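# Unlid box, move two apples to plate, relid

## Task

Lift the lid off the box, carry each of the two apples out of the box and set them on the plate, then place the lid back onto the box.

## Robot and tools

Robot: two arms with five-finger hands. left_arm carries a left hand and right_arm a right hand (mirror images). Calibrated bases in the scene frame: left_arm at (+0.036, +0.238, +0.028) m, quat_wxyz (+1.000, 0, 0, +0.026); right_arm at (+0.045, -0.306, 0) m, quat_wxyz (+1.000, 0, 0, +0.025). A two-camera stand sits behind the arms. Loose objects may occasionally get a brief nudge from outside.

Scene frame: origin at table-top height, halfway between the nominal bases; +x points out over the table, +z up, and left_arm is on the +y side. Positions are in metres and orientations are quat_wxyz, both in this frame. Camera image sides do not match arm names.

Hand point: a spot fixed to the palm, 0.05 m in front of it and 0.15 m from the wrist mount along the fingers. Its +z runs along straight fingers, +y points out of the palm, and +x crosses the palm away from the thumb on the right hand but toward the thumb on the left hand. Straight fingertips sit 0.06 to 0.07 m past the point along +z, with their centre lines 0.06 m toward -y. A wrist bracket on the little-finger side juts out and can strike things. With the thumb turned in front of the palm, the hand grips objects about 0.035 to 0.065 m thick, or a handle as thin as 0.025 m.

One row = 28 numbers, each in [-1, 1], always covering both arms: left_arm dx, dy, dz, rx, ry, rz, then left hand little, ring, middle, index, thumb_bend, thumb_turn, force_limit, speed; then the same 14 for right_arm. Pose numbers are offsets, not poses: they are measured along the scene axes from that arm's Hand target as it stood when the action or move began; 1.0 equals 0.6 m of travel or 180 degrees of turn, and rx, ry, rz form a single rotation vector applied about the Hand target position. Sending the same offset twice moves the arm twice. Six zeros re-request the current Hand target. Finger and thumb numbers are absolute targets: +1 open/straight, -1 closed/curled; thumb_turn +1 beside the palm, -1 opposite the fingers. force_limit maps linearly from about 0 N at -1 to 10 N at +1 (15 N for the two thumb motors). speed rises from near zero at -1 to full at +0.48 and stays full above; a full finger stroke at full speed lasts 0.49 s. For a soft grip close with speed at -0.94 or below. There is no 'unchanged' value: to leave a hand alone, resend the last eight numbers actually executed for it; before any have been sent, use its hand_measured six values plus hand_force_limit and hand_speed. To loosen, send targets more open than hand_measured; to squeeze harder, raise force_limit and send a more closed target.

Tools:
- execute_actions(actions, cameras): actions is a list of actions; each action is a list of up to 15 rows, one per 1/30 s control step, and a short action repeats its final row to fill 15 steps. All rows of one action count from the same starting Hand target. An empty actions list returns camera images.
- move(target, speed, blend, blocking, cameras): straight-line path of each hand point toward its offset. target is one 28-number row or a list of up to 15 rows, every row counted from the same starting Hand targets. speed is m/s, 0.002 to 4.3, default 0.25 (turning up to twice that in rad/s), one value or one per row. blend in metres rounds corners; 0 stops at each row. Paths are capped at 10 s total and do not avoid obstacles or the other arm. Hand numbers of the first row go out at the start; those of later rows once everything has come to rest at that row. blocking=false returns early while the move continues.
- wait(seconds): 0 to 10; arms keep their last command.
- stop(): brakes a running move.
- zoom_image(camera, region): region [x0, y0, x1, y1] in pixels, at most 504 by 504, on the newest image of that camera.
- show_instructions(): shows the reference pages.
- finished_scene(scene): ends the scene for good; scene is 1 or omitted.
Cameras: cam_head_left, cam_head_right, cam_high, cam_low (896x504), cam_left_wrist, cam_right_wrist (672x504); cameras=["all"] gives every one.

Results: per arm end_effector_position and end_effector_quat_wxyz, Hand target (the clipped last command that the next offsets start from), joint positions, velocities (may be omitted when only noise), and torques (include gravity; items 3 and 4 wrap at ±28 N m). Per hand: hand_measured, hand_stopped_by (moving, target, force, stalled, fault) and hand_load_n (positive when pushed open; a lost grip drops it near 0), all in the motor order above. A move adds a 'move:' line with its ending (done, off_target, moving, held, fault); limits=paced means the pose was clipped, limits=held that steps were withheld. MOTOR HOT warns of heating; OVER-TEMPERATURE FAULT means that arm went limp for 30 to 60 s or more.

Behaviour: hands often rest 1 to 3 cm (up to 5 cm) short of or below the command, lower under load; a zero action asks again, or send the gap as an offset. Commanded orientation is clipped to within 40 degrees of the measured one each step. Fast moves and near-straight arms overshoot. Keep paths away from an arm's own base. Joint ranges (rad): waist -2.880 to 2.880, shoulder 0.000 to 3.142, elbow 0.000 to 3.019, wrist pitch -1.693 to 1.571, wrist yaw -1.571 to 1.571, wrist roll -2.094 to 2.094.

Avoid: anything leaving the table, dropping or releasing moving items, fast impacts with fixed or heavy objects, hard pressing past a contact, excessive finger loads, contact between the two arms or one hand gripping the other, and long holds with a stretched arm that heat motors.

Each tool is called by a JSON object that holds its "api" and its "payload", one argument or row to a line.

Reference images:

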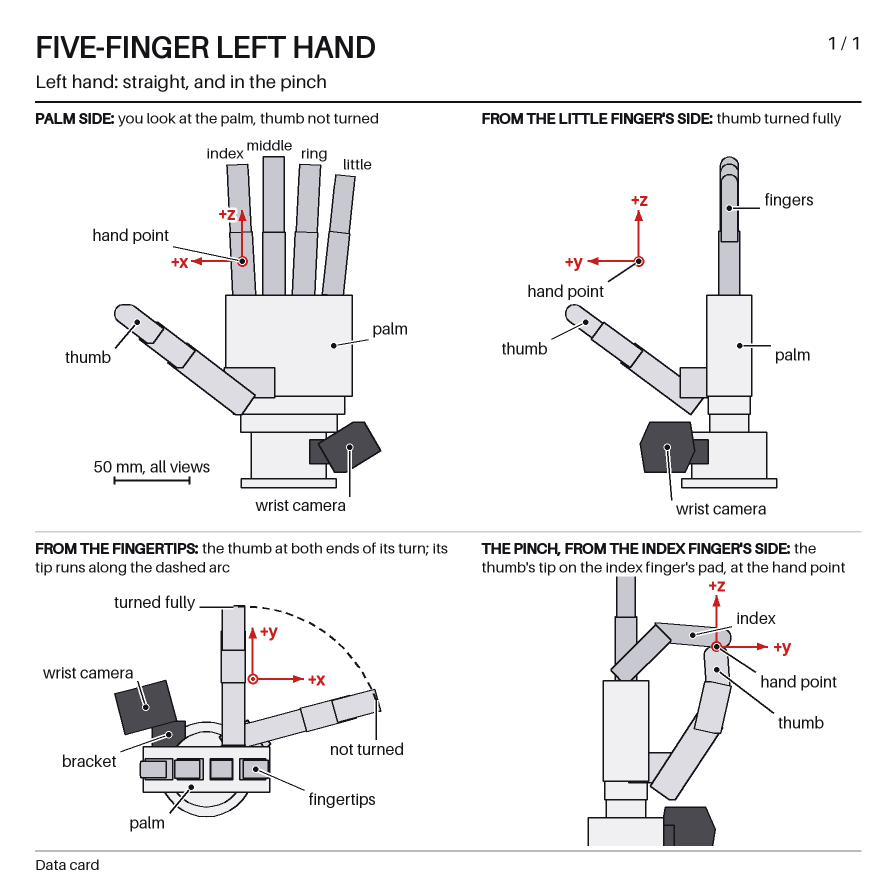

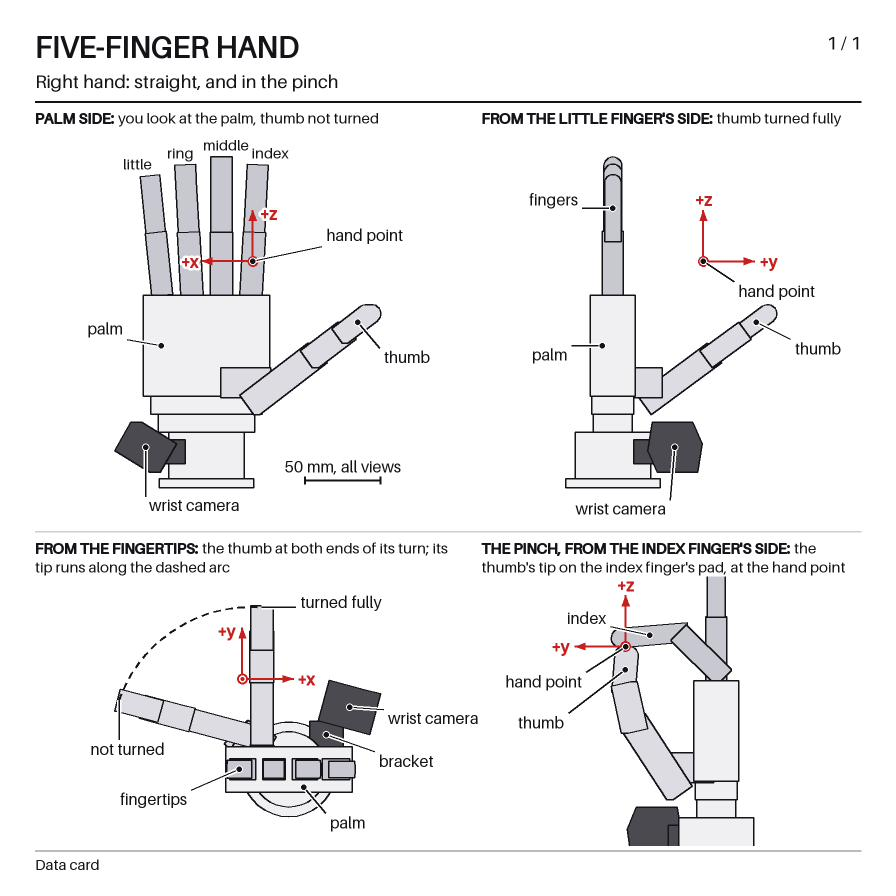

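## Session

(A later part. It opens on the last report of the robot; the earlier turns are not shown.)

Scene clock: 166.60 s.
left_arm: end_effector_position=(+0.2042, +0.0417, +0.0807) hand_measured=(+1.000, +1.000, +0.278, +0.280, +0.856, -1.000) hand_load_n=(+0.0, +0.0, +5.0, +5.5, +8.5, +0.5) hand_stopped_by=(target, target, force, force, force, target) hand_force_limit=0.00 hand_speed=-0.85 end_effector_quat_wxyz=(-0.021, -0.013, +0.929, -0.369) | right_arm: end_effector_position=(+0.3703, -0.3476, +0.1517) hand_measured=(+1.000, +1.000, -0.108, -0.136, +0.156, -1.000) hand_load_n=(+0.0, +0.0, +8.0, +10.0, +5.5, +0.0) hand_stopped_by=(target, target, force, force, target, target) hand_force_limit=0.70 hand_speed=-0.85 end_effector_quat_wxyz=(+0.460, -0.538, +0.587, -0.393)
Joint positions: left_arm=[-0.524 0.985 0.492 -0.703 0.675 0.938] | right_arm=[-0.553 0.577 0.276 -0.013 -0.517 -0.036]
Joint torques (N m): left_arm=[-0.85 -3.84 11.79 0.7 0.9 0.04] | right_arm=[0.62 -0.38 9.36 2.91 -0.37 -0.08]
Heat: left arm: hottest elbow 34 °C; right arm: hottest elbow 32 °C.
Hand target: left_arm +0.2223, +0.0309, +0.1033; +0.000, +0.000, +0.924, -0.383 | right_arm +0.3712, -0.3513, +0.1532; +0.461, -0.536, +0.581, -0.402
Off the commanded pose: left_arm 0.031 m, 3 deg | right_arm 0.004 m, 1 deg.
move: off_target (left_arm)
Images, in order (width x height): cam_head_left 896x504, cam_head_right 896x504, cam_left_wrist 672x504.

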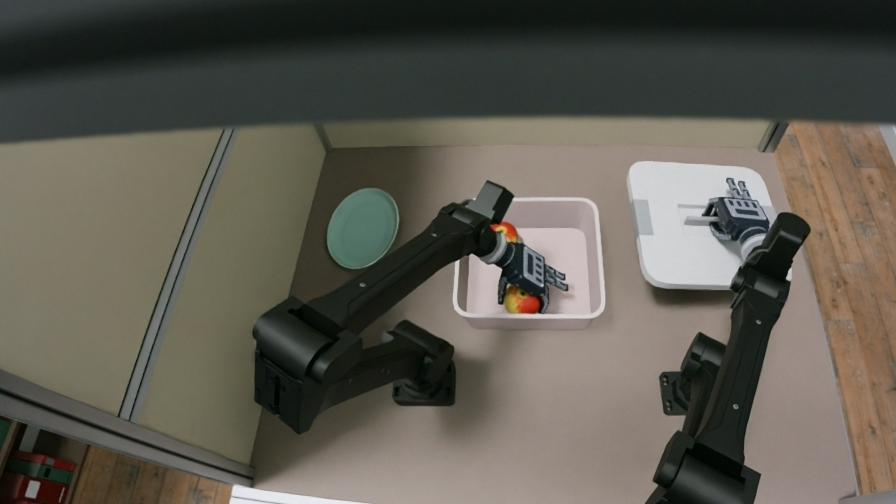

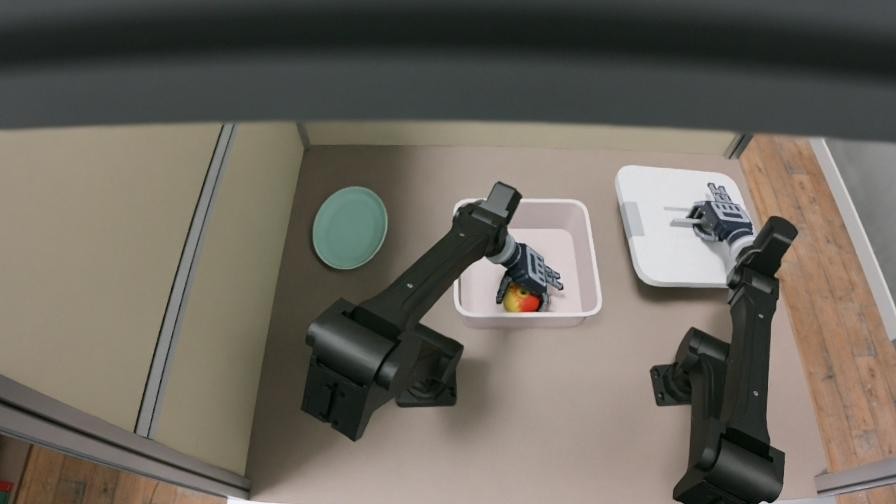

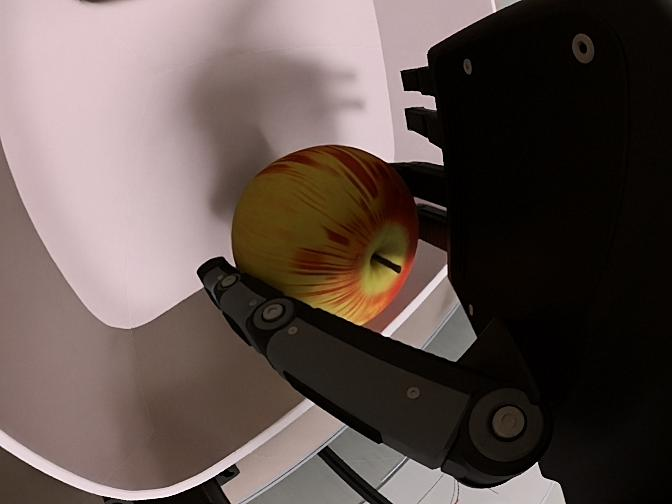

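{"api": "move", "payload": {
  "target": [
    [0.05,0,0.228,0,0,0,1,1,-0.25,-0.25,0.8,-1,0,-0.85, 0,0,0,0,0,0,1,1,-0.8,-0.8,0.15,-1,0.7,-0.85],
    [0.263,0.45,0.267,0,0,0.5,1,1,-0.25,-0.25,0.8,-1,0,-0.85, 0,0,0,0,0,0,1,1,-0.8,-0.8,0.15,-1,0.7,-0.85],
    [0.38,0.6,0.2,0,0,0.5,1,1,-0.25,-0.25,0.8,-1,0,-0.85, 0,0,0,0,0,0,1,1,-0.8,-0.8,0.15,-1,0.7,-0.85]
  ],
  "cameras": ["all"],
  "speed": [0.12,0.25,0.25],
  "blend": [0.02,0.03,0]
}}

Scene clock: 178.47 s.
left_arm: end_effector_position=(+0.4287, +0.3749, +0.1948) hand_measured=(+1.000, +1.000, +0.278, +0.280, +0.856, -1.000) hand_load_n=(+0.0, +0.0, +5.0, +5.5, +8.5, +0.5) hand_stopped_by=(target, target, force, force, force, target) hand_force_limit=0.00 hand_speed=-0.85 end_effector_quat_wxyz=(-0.238, +0.666, -0.658, +0.261) | right_arm: end_effector_position=(+0.3703, -0.3476, +0.1517) hand_measured=(+1.000, +1.000, -0.108, -0.136, +0.156, -1.000) hand_load_n=(+0.0, +0.0, +8.0, +10.0, +5.5, +0.0) hand_stopped_by=(target, target, force, force, target, target) hand_force_limit=0.70 hand_speed=-0.85 end_effector_quat_wxyz=(+0.460, -0.538, +0.587, -0.393)
Joint positions: left_arm=[0.464 1.183 0.929 -0.675 0.357 0.384] | right_arm=[-0.553 0.577 0.276 -0.013 -0.517 -0.036]
Joint torques (N m): left_arm=[0.44 -7.53 13.61 2 0.54 0.04] | right_arm=[0.62 -0.38 9.36 2.92 -0.38 -0.09]
Heat: left arm: hottest elbow 35 °C; right arm: hottest elbow 32 °C.
Hand target: left_arm +0.4503, +0.3908, +0.2232; -0.271, +0.653, -0.653, +0.270 | right_arm +0.3712, -0.3513, +0.1532; +0.461, -0.536, +0.581, -0.402
Off the commanded pose: left_arm 0.039 m, 4 deg | right_arm 0.004 m, 1 deg.
move: off_target (left_arm)

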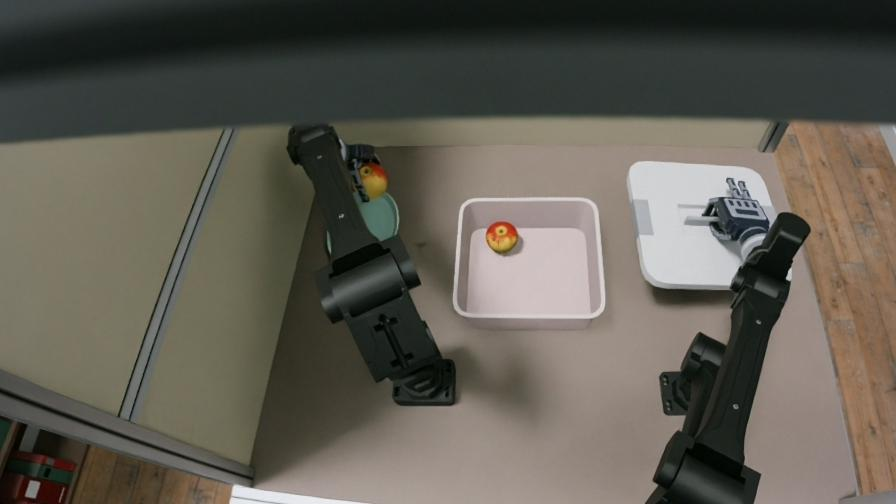

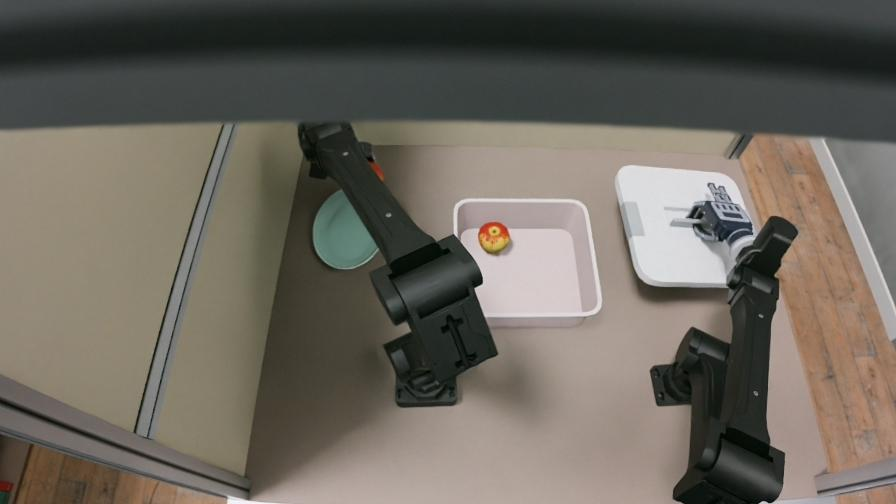

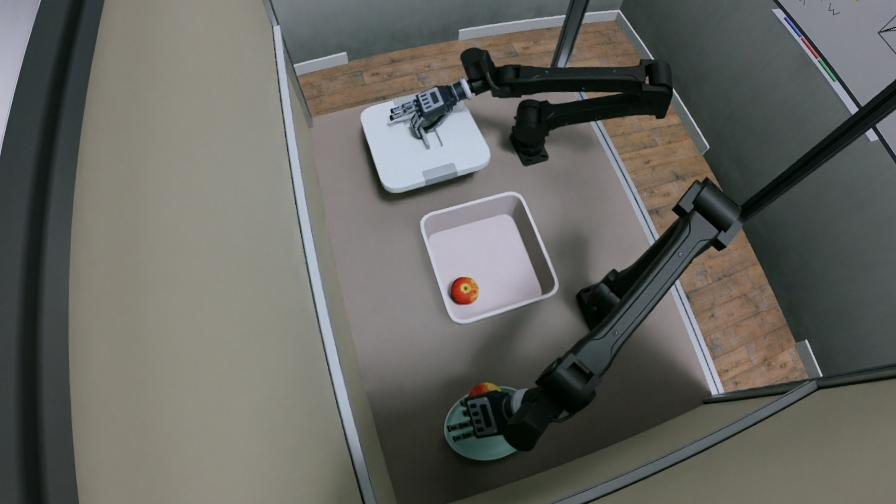

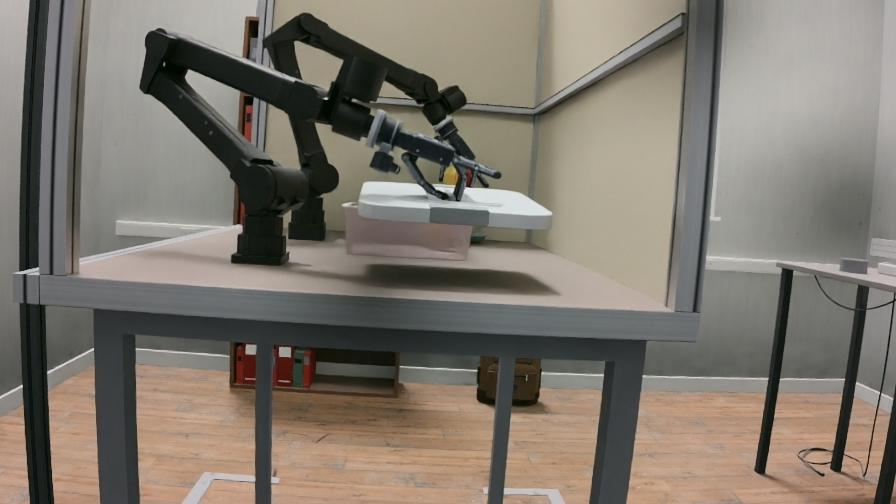

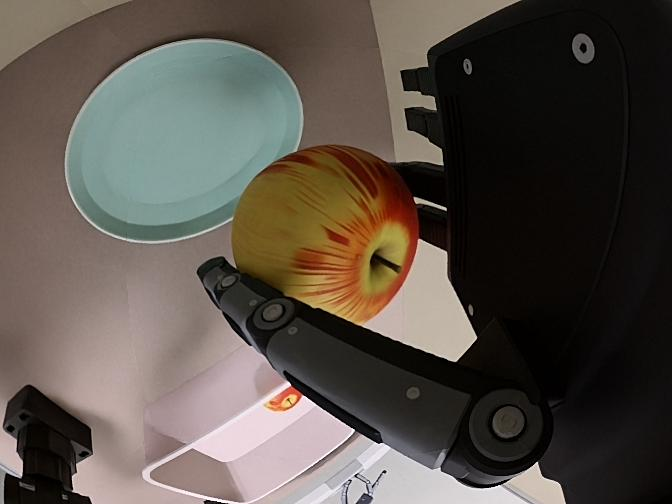

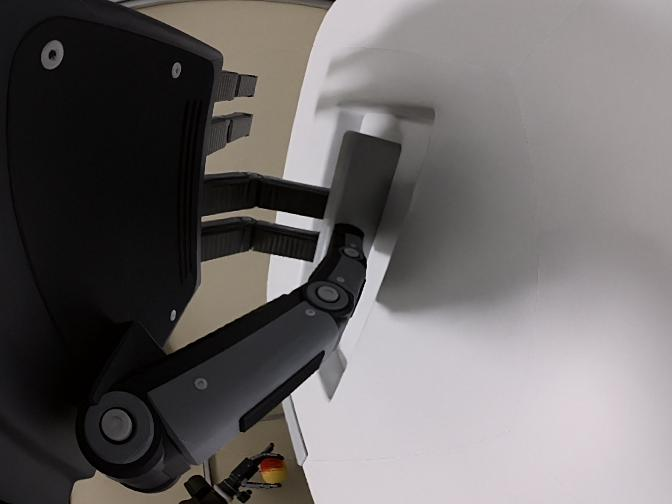

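{"api": "move", "payload": {
  "target": [-0.065,0.092,-0.11,0,0,0,1,1,-0.25,-0.25,0.8,-1,0,-0.85, 0,0,0,0,0,0,1,1,-0.8,-0.8,0.15,-1,0.7,-0.85],
  "cameras": ["all"],
  "speed": 0.15
}}

{"api": "zoom_image", "payload": {
  "camera": "cam_high",
  "region": [400, 340, 600, 500]
}}

{"api": "zoom_image", "payload": {
  "camera": "cam_head_left",
  "region": [280, 130, 460, 300]
}}

Scene clock: 186.67 s.
left_arm: end_effector_position=(+0.4107, +0.4400, +0.1572) hand_measured=(+1.000, +1.000, +0.278, +0.280, +0.856, -1.000) hand_load_n=(+0.0, +0.0, +4.5, +5.5, +8.5, +0.5) hand_stopped_by=(target, target, force, force, force, target) hand_force_limit=0.00 hand_speed=-0.85 end_effector_quat_wxyz=(-0.263, +0.655, -0.655, +0.270) | right_arm: end_effector_position=(+0.3703, -0.3476, +0.1517) hand_measured=(+1.000, +1.000, -0.108, -0.136, +0.156, -1.000) hand_load_n=(-0.5, +0.0, +8.5, +10.0, +5.5, +0.0) hand_stopped_by=(target, target, force, force, target, target) hand_force_limit=0.70 hand_speed=-0.85 end_effector_quat_wxyz=(+0.460, -0.538, +0.587, -0.393)
Joint positions: left_arm=[0.644 1.254 0.874 -0.553 0.472 0.538] | right_arm=[-0.553 0.577 0.276 -0.013 -0.517 -0.036]
Joint torques (N m): left_arm=[0.67 -8.59 8.51 2 0.66 0.08] | right_arm=[0.56 -0.32 9.37 2.92 -0.37 -0.08]
Heat: left arm: hottest elbow 35 °C; right arm: hottest elbow 32 °C.
Hand target: left_arm +0.4113, +0.4461, +0.1573; -0.271, +0.653, -0.653, +0.270 | right_arm +0.3712, -0.3513, +0.1532; +0.461, -0.536, +0.581, -0.402
Off the commanded pose: left_arm 0.006 m, 1 deg | right_arm 0.004 m, 1 deg.
move: done

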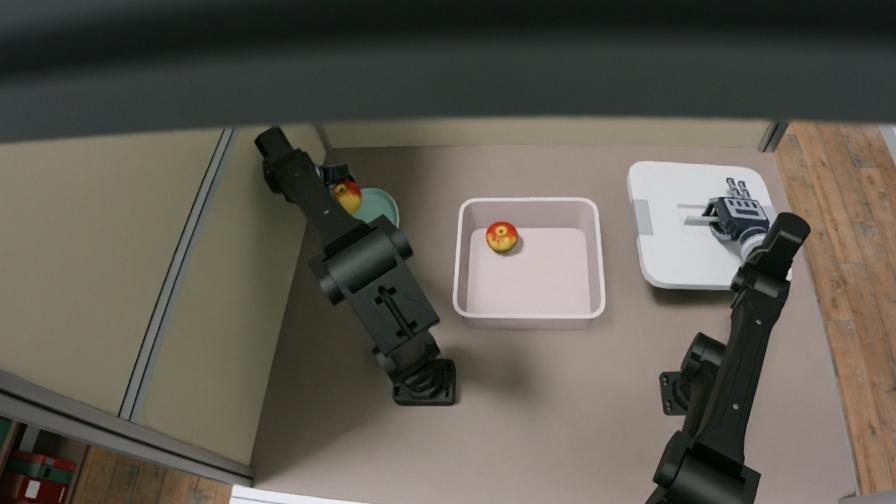

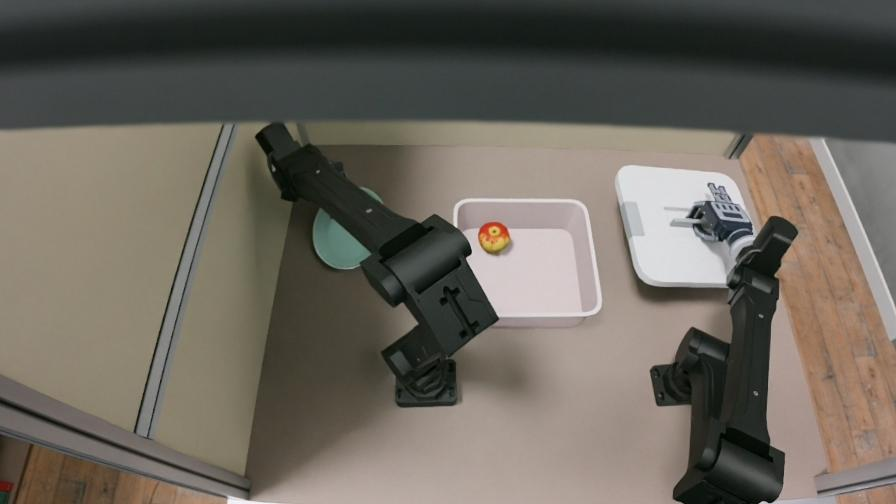

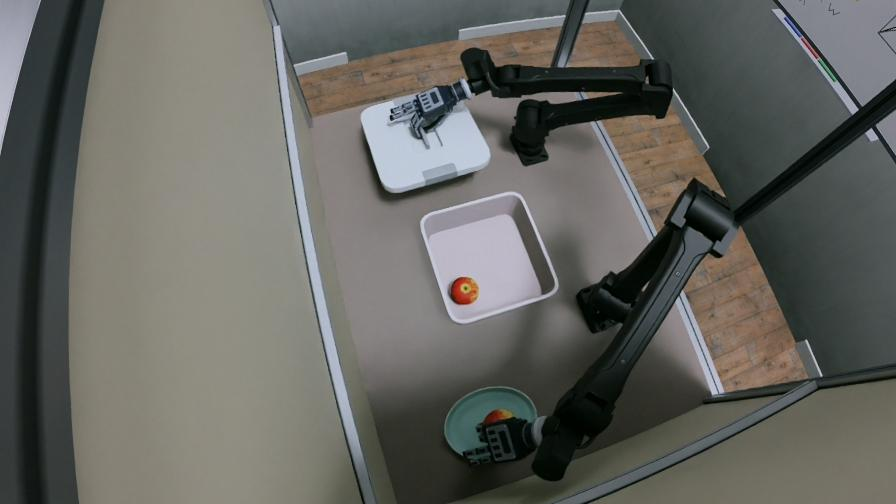

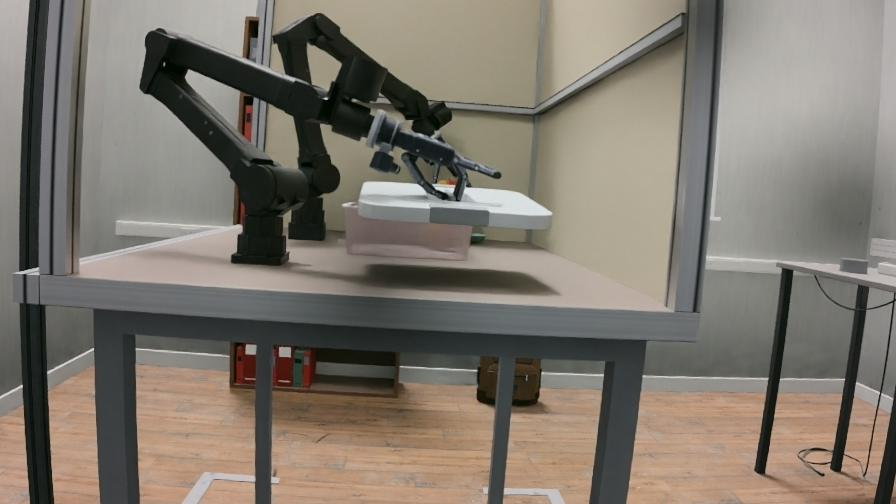

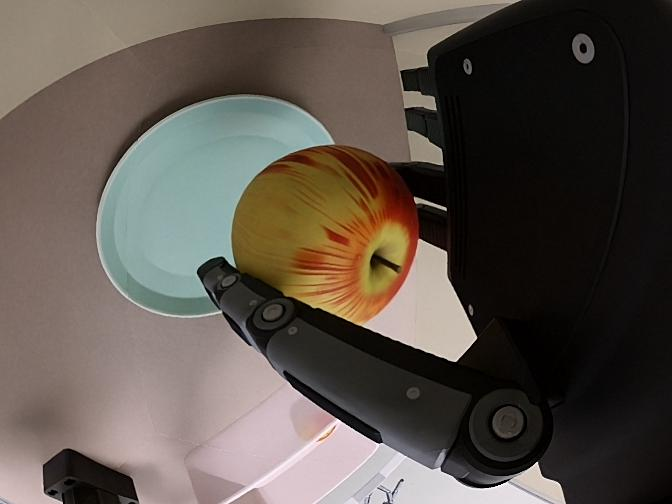

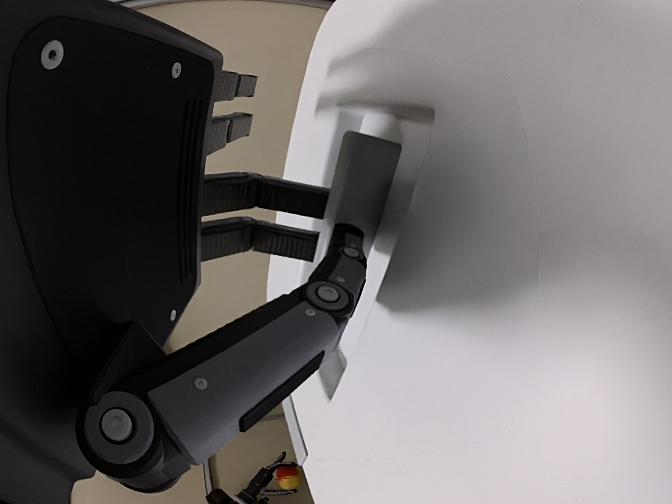

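Scaled by 2.520 from the camera's 896x504 image, which has a finer 1280x720 frame.

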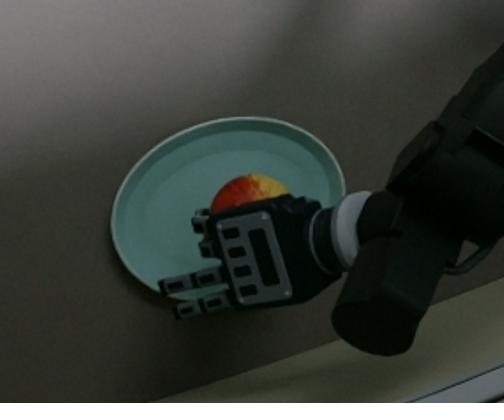

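Scaled by 2.800 from the camera's 896x504 image, which has a finer 1280x720 frame.

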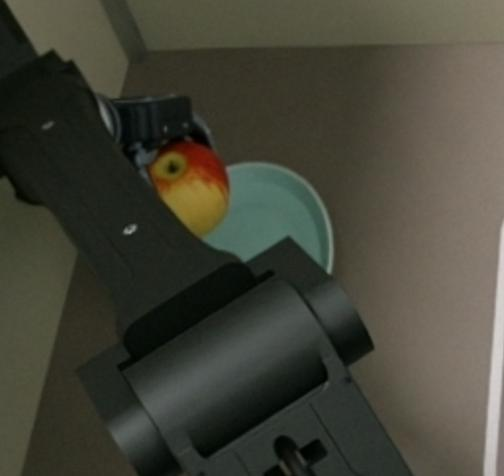

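{"api": "move", "payload": {
  "target": [
    [0.075,0.005,-0.05,0,0,0,1,1,-0.25,-0.25,0.8,-1,0,-0.85, 0,0,0,0,0,0,1,1,-0.8,-0.8,0.15,-1,0.7,-0.85],
    [0.075,0.005,-0.15,0,0,0,1,1,-0.25,-0.25,0.8,-1,0,-0.85, 0,0,0,0,0,0,1,1,-0.8,-0.8,0.15,-1,0.7,-0.85]
  ],
  "cameras": ["cam_head_left","cam_high","cam_left_wrist"],
  "speed": 0.1,
  "blend": [0.02,0]
}}

{"api": "zoom_image", "payload": {
  "camera": "cam_high",
  "region": [400, 340, 600, 500]
}}

Scene clock: 199.30 s.
left_arm: end_effector_position=(+0.4506, +0.4542, +0.0680) hand_measured=(+1.000, +1.000, +0.278, +0.280, +0.856, -1.000) hand_load_n=(+0.0, +0.0, +4.5, +5.5, +8.5, +0.0) hand_stopped_by=(target, target, force, force, force, target) hand_force_limit=0.00 hand_speed=-0.85 end_effector_quat_wxyz=(-0.269, +0.656, -0.653, +0.266) | right_arm: end_effector_position=(+0.3703, -0.3476, +0.1517) hand_measured=(+1.000, +1.000, -0.108, -0.136, +0.156, -1.000) hand_load_n=(+0.0, +0.0, +8.0, +10.0, +5.5, +0.0) hand_stopped_by=(target, target, force, force, target, target) hand_force_limit=0.70 hand_speed=-0.85 end_effector_quat_wxyz=(+0.460, -0.538, +0.587, -0.393)
Joint positions: left_arm=[0.604 1.486 0.826 -0.246 0.435 0.497] | right_arm=[-0.553 0.577 0.276 -0.013 -0.517 -0.036]
Joint torques (N m): left_arm=[-1.73 -11.11 7.21 2.06 0.47 -0.08] | right_arm=[0.56 -0.32 9.39 2.93 -0.38 -0.09]
Heat: left arm: hottest elbow 34 °C; right arm: hottest elbow 32 °C.
Hand target: left_arm +0.4562, +0.4491, +0.0672; -0.271, +0.654, -0.653, +0.270 | right_arm +0.3712, -0.3513, +0.1532; +0.461, -0.536, +0.581, -0.402
Off the commanded pose: left_arm 0.008 m, 1 deg | right_arm 0.004 m, 1 deg.
move: done
Images, in order (width x height): cam_head_left 896x504, cam_high 896x504, cam_left_wrist 672x504.

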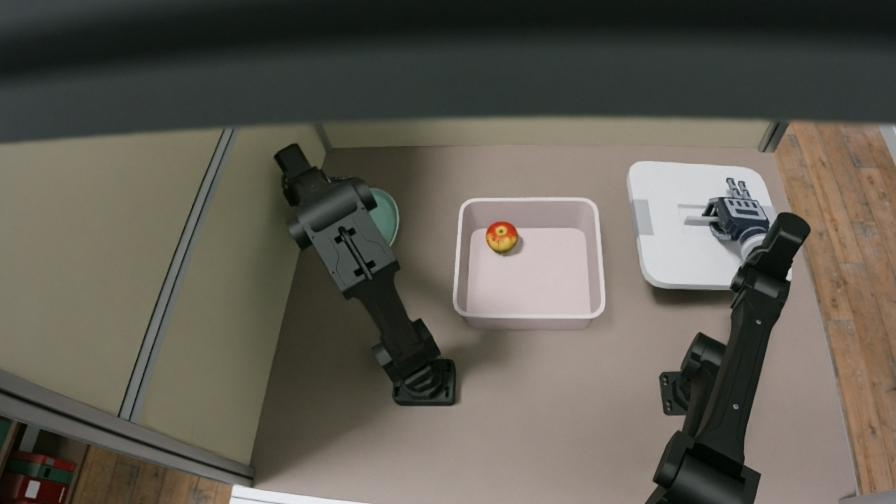

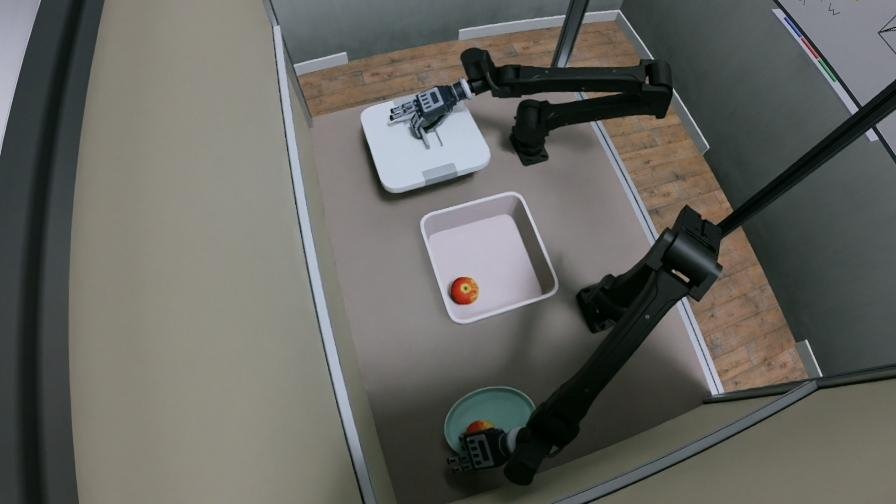

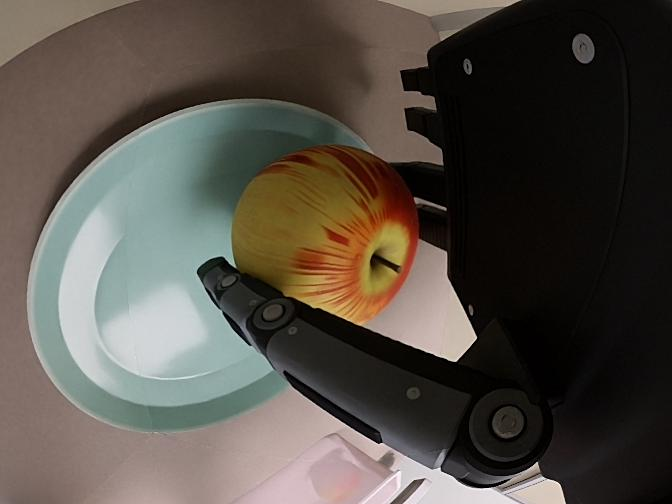

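Scaled by 2.520 from the camera's 896x504 image, which has a finer 1280x720 frame.

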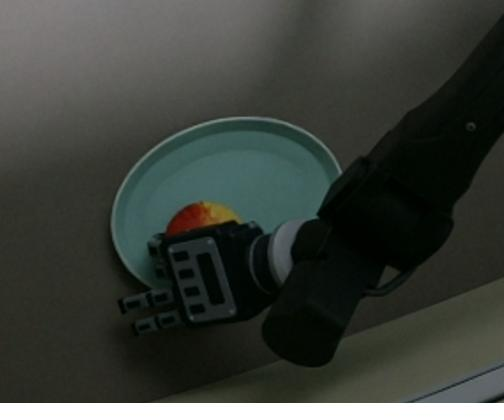

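{"api": "move", "payload": {
  "target": [
    [0.0,-0.045,0,0,0,0,1,1,-0.25,-0.25,0.8,-1,0,-0.85, 0,0,0,0,0,0,1,1,-0.8,-0.8,0.15,-1,0.7,-0.85],
    [0.0,-0.045,-0.022,0,0,0,1,1,-0.25,-0.25,0.8,-1,0,-0.85, 0,0,0,0,0,0,1,1,-0.8,-0.8,0.15,-1,0.7,-0.85]
  ],
  "cameras": ["cam_head_left","cam_high","cam_left_wrist","cam_low"],
  "speed": 0.08,
  "blend": [0.005,0]
}}

{"api": "zoom_image", "payload": {
  "camera": "cam_high",
  "region": [400, 340, 600, 500]
}}

Scene clock: 202.93 s.
left_arm: end_effector_position=(+0.4545, +0.4285, +0.0582) hand_measured=(+1.000, +1.000, +0.278, +0.280, +0.856, -1.000) hand_load_n=(+0.0, +0.0, +4.5, +5.5, +8.5, +0.5) hand_stopped_by=(target, target, force, force, force, target) hand_force_limit=0.00 hand_speed=-0.85 end_effector_quat_wxyz=(-0.273, +0.655, -0.652, +0.268) | right_arm: end_effector_position=(+0.3703, -0.3476, +0.1517) hand_measured=(+1.000, +1.000, -0.108, -0.136, +0.156, -1.000) hand_load_n=(+0.0, +0.0, +8.0, +10.0, +5.5, +0.0) hand_stopped_by=(target, target, force, force, target, target) hand_force_limit=0.70 hand_speed=-0.85 end_effector_quat_wxyz=(+0.460, -0.538, +0.587, -0.393)
Joint positions: left_arm=[0.547 1.473 0.772 -0.177 0.403 0.448] | right_arm=[-0.553 0.577 0.276 -0.013 -0.517 -0.036]
Joint torques (N m): left_arm=[-1.85 -10.46 6.58 1.98 0.31 -0.11] | right_arm=[0.62 -0.38 9.39 2.91 -0.38 -0.08]
Heat: left arm: hottest elbow 34 °C; right arm: hottest elbow 32 °C.
Hand target: left_arm +0.4562, +0.4221, +0.0539; -0.271, +0.654, -0.653, +0.270 | right_arm +0.3712, -0.3513, +0.1532; +0.461, -0.536, +0.581, -0.402
Off the commanded pose: left_arm 0.008 m, 0 deg | right_arm 0.004 m, 1 deg.
move: done
Images, in order (width x height): cam_head_left 896x504, cam_high 896x504, cam_low 896x504, cam_left_wrist 672x504.

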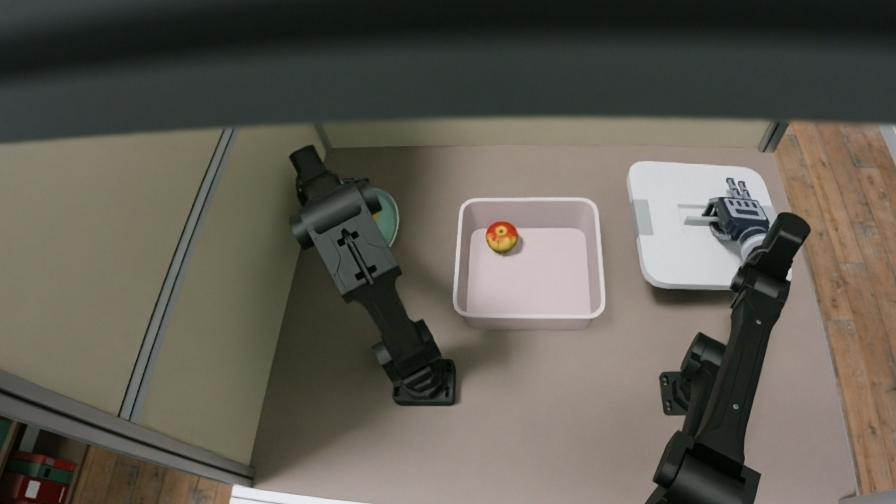

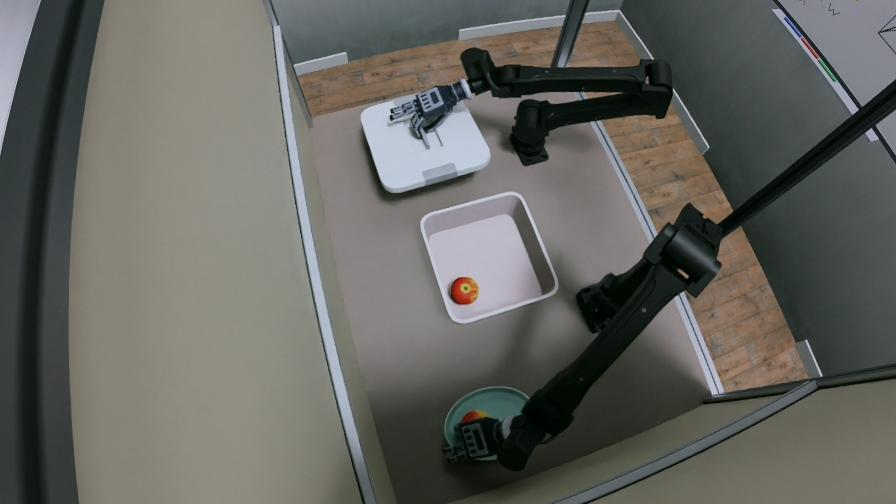

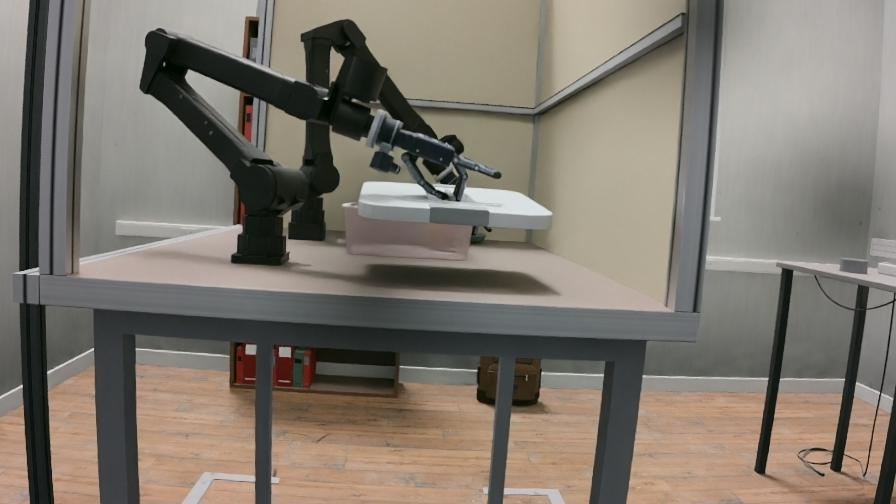

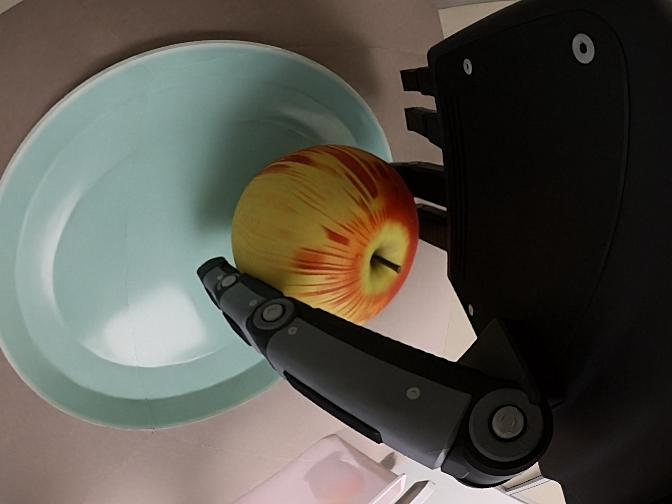

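Scaled by 2.520 from the camera's 896x504 image, which has a finer 1280x720 frame.

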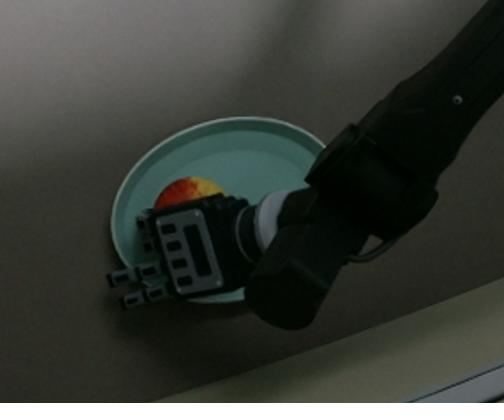

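{"api": "move", "payload": {
  "target": [0.0,0,-0.018,0,0,0,1,1,-0.25,-0.25,0.8,-1,0,-0.85, 0,0,0,0,0,0,1,1,-0.8,-0.8,0.15,-1,0.7,-0.85],
  "cameras": ["cam_left_wrist"],
  "speed": 0.05
}}

Scene clock: 205.30 s.
left_arm: end_effector_position=(+0.4577, +0.4302, +0.0577) hand_measured=(+1.000, +1.000, +0.278, +0.280, +0.856, -1.000) hand_load_n=(+0.0, +0.0, +4.5, +5.0, +8.5, +0.5) hand_stopped_by=(target, target, force, force, force, target) hand_force_limit=0.00 hand_speed=-0.85 end_effector_quat_wxyz=(-0.283, +0.652, -0.649, +0.271) | right_arm: end_effector_position=(+0.3703, -0.3476, +0.1517) hand_measured=(+1.000, +1.000, -0.108, -0.136, +0.156, -1.000) hand_load_n=(+0.0, +0.0, +8.0, +10.0, +5.0, +0.0) hand_stopped_by=(target, target, force, force, target, target) hand_force_limit=0.70 hand_speed=-0.85 end_effector_quat_wxyz=(+0.460, -0.538, +0.587, -0.393)
Joint positions: left_arm=[0.547 1.475 0.763 -0.142 0.403 0.442] | right_arm=[-0.553 0.577 0.276 -0.013 -0.517 -0.036]
Joint torques (N m): left_arm=[-1.67 -8.88 6.31 2.04 0.32 -0.04] | right_arm=[0.56 -0.38 9.37 2.93 -0.37 -0.08]
Heat: left arm: hottest elbow 34 °C; right arm: hottest elbow 32 °C.
Hand target: left_arm +0.4562, +0.4221, +0.0431; -0.271, +0.654, -0.653, +0.270 | right_arm +0.3712, -0.3513, +0.1532; +0.461, -0.536, +0.581, -0.402
Off the commanded pose: left_arm 0.017 m, 1 deg | right_arm 0.004 m, 1 deg.
move: off_target (left_arm)
Images, in order (width x height): cam_left_wrist 672x504.

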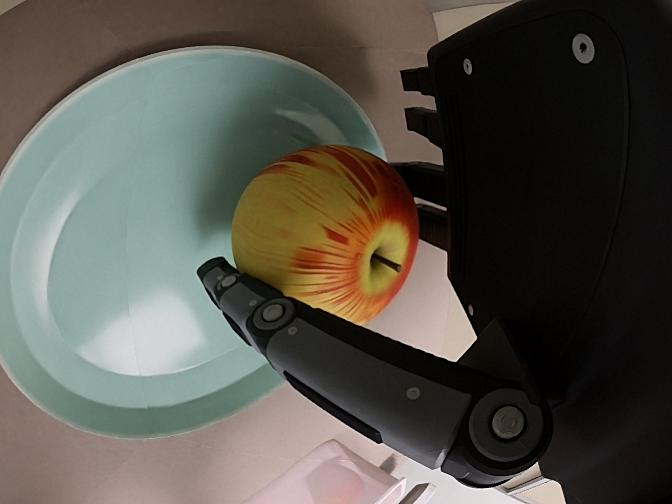

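{"api": "move", "payload": {
  "target": [0.0,0,0.015,0,0,0,1,1,0.6,0.6,1,-1,0,-0.6, 0,0,0,0,0,0,1,1,-0.8,-0.8,0.15,-1,0.7,-0.85],
  "cameras": ["cam_left_wrist","cam_high"],
  "speed": 0.05
}}

Scene clock: 207.07 s.
left_arm: end_effector_position=(+0.4564, +0.4298, +0.0561) hand_measured=(+1.000, +1.000, +0.600, +0.600, +1.000, -1.000) hand_load_n=(+0.0, +0.0, -0.5, +0.0, +0.0, +0.0) hand_stopped_by=(target, target, target, target, target, target) hand_force_limit=0.00 hand_speed=-0.60 end_effector_quat_wxyz=(-0.280, +0.654, -0.649, +0.270) | right_arm: end_effector_position=(+0.3703, -0.3476, +0.1517) hand_measured=(+1.000, +1.000, -0.108, -0.136, +0.156, -1.000) hand_load_n=(+0.0, +0.0, +8.0, +10.0, +5.5, +0.0) hand_stopped_by=(target, target, force, force, target, target) hand_force_limit=0.70 hand_speed=-0.85 end_effector_quat_wxyz=(+0.460, -0.538, +0.587, -0.393)
Joint positions: left_arm=[0.547 1.476 0.762 -0.145 0.401 0.442] | right_arm=[-0.553 0.577 0.276 -0.013 -0.517 -0.036]
Joint torques (N m): left_arm=[-1.79 -10.4 7.12 1.17 0.4 -0.03] | right_arm=[0.56 -0.32 9.37 2.92 -0.38 -0.08]
Heat: left arm: hottest elbow 34 °C; right arm: hottest elbow 32 °C.
Hand target: left_arm +0.4562, +0.4221, +0.0522; -0.271, +0.654, -0.653, +0.270 | right_arm +0.3712, -0.3513, +0.1532; +0.461, -0.536, +0.581, -0.402
Off the commanded pose: left_arm 0.009 m, 1 deg | right_arm 0.004 m, 1 deg.
move: done
Images, in order (width x height): cam_high 896x504, cam_left_wrist 672x504.

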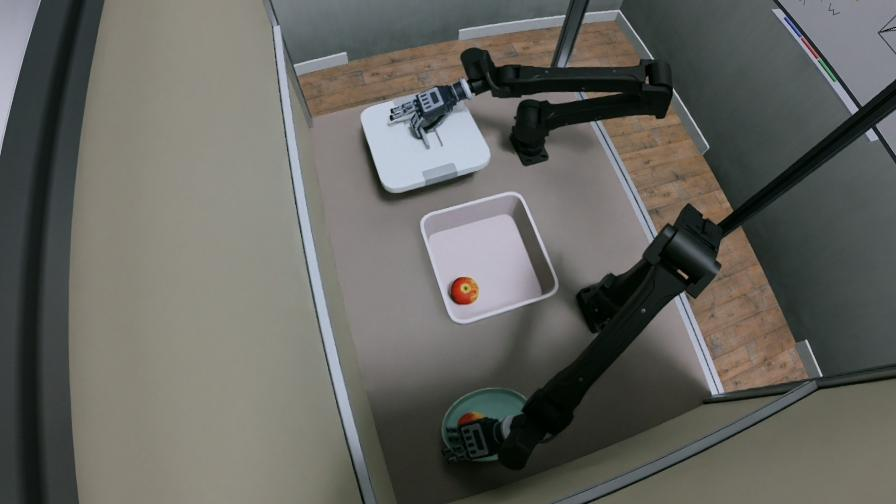

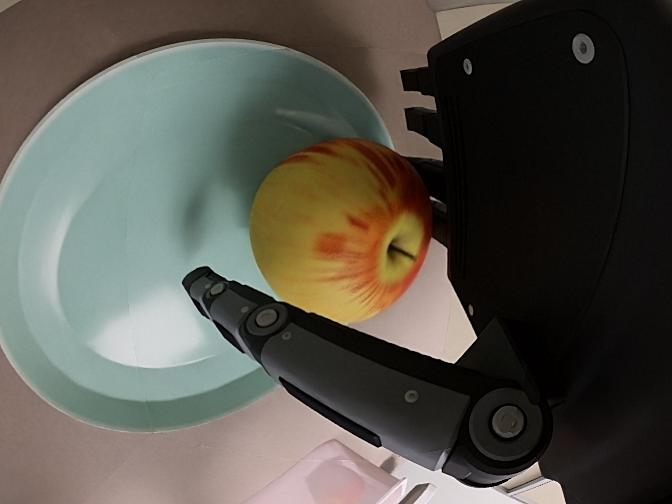

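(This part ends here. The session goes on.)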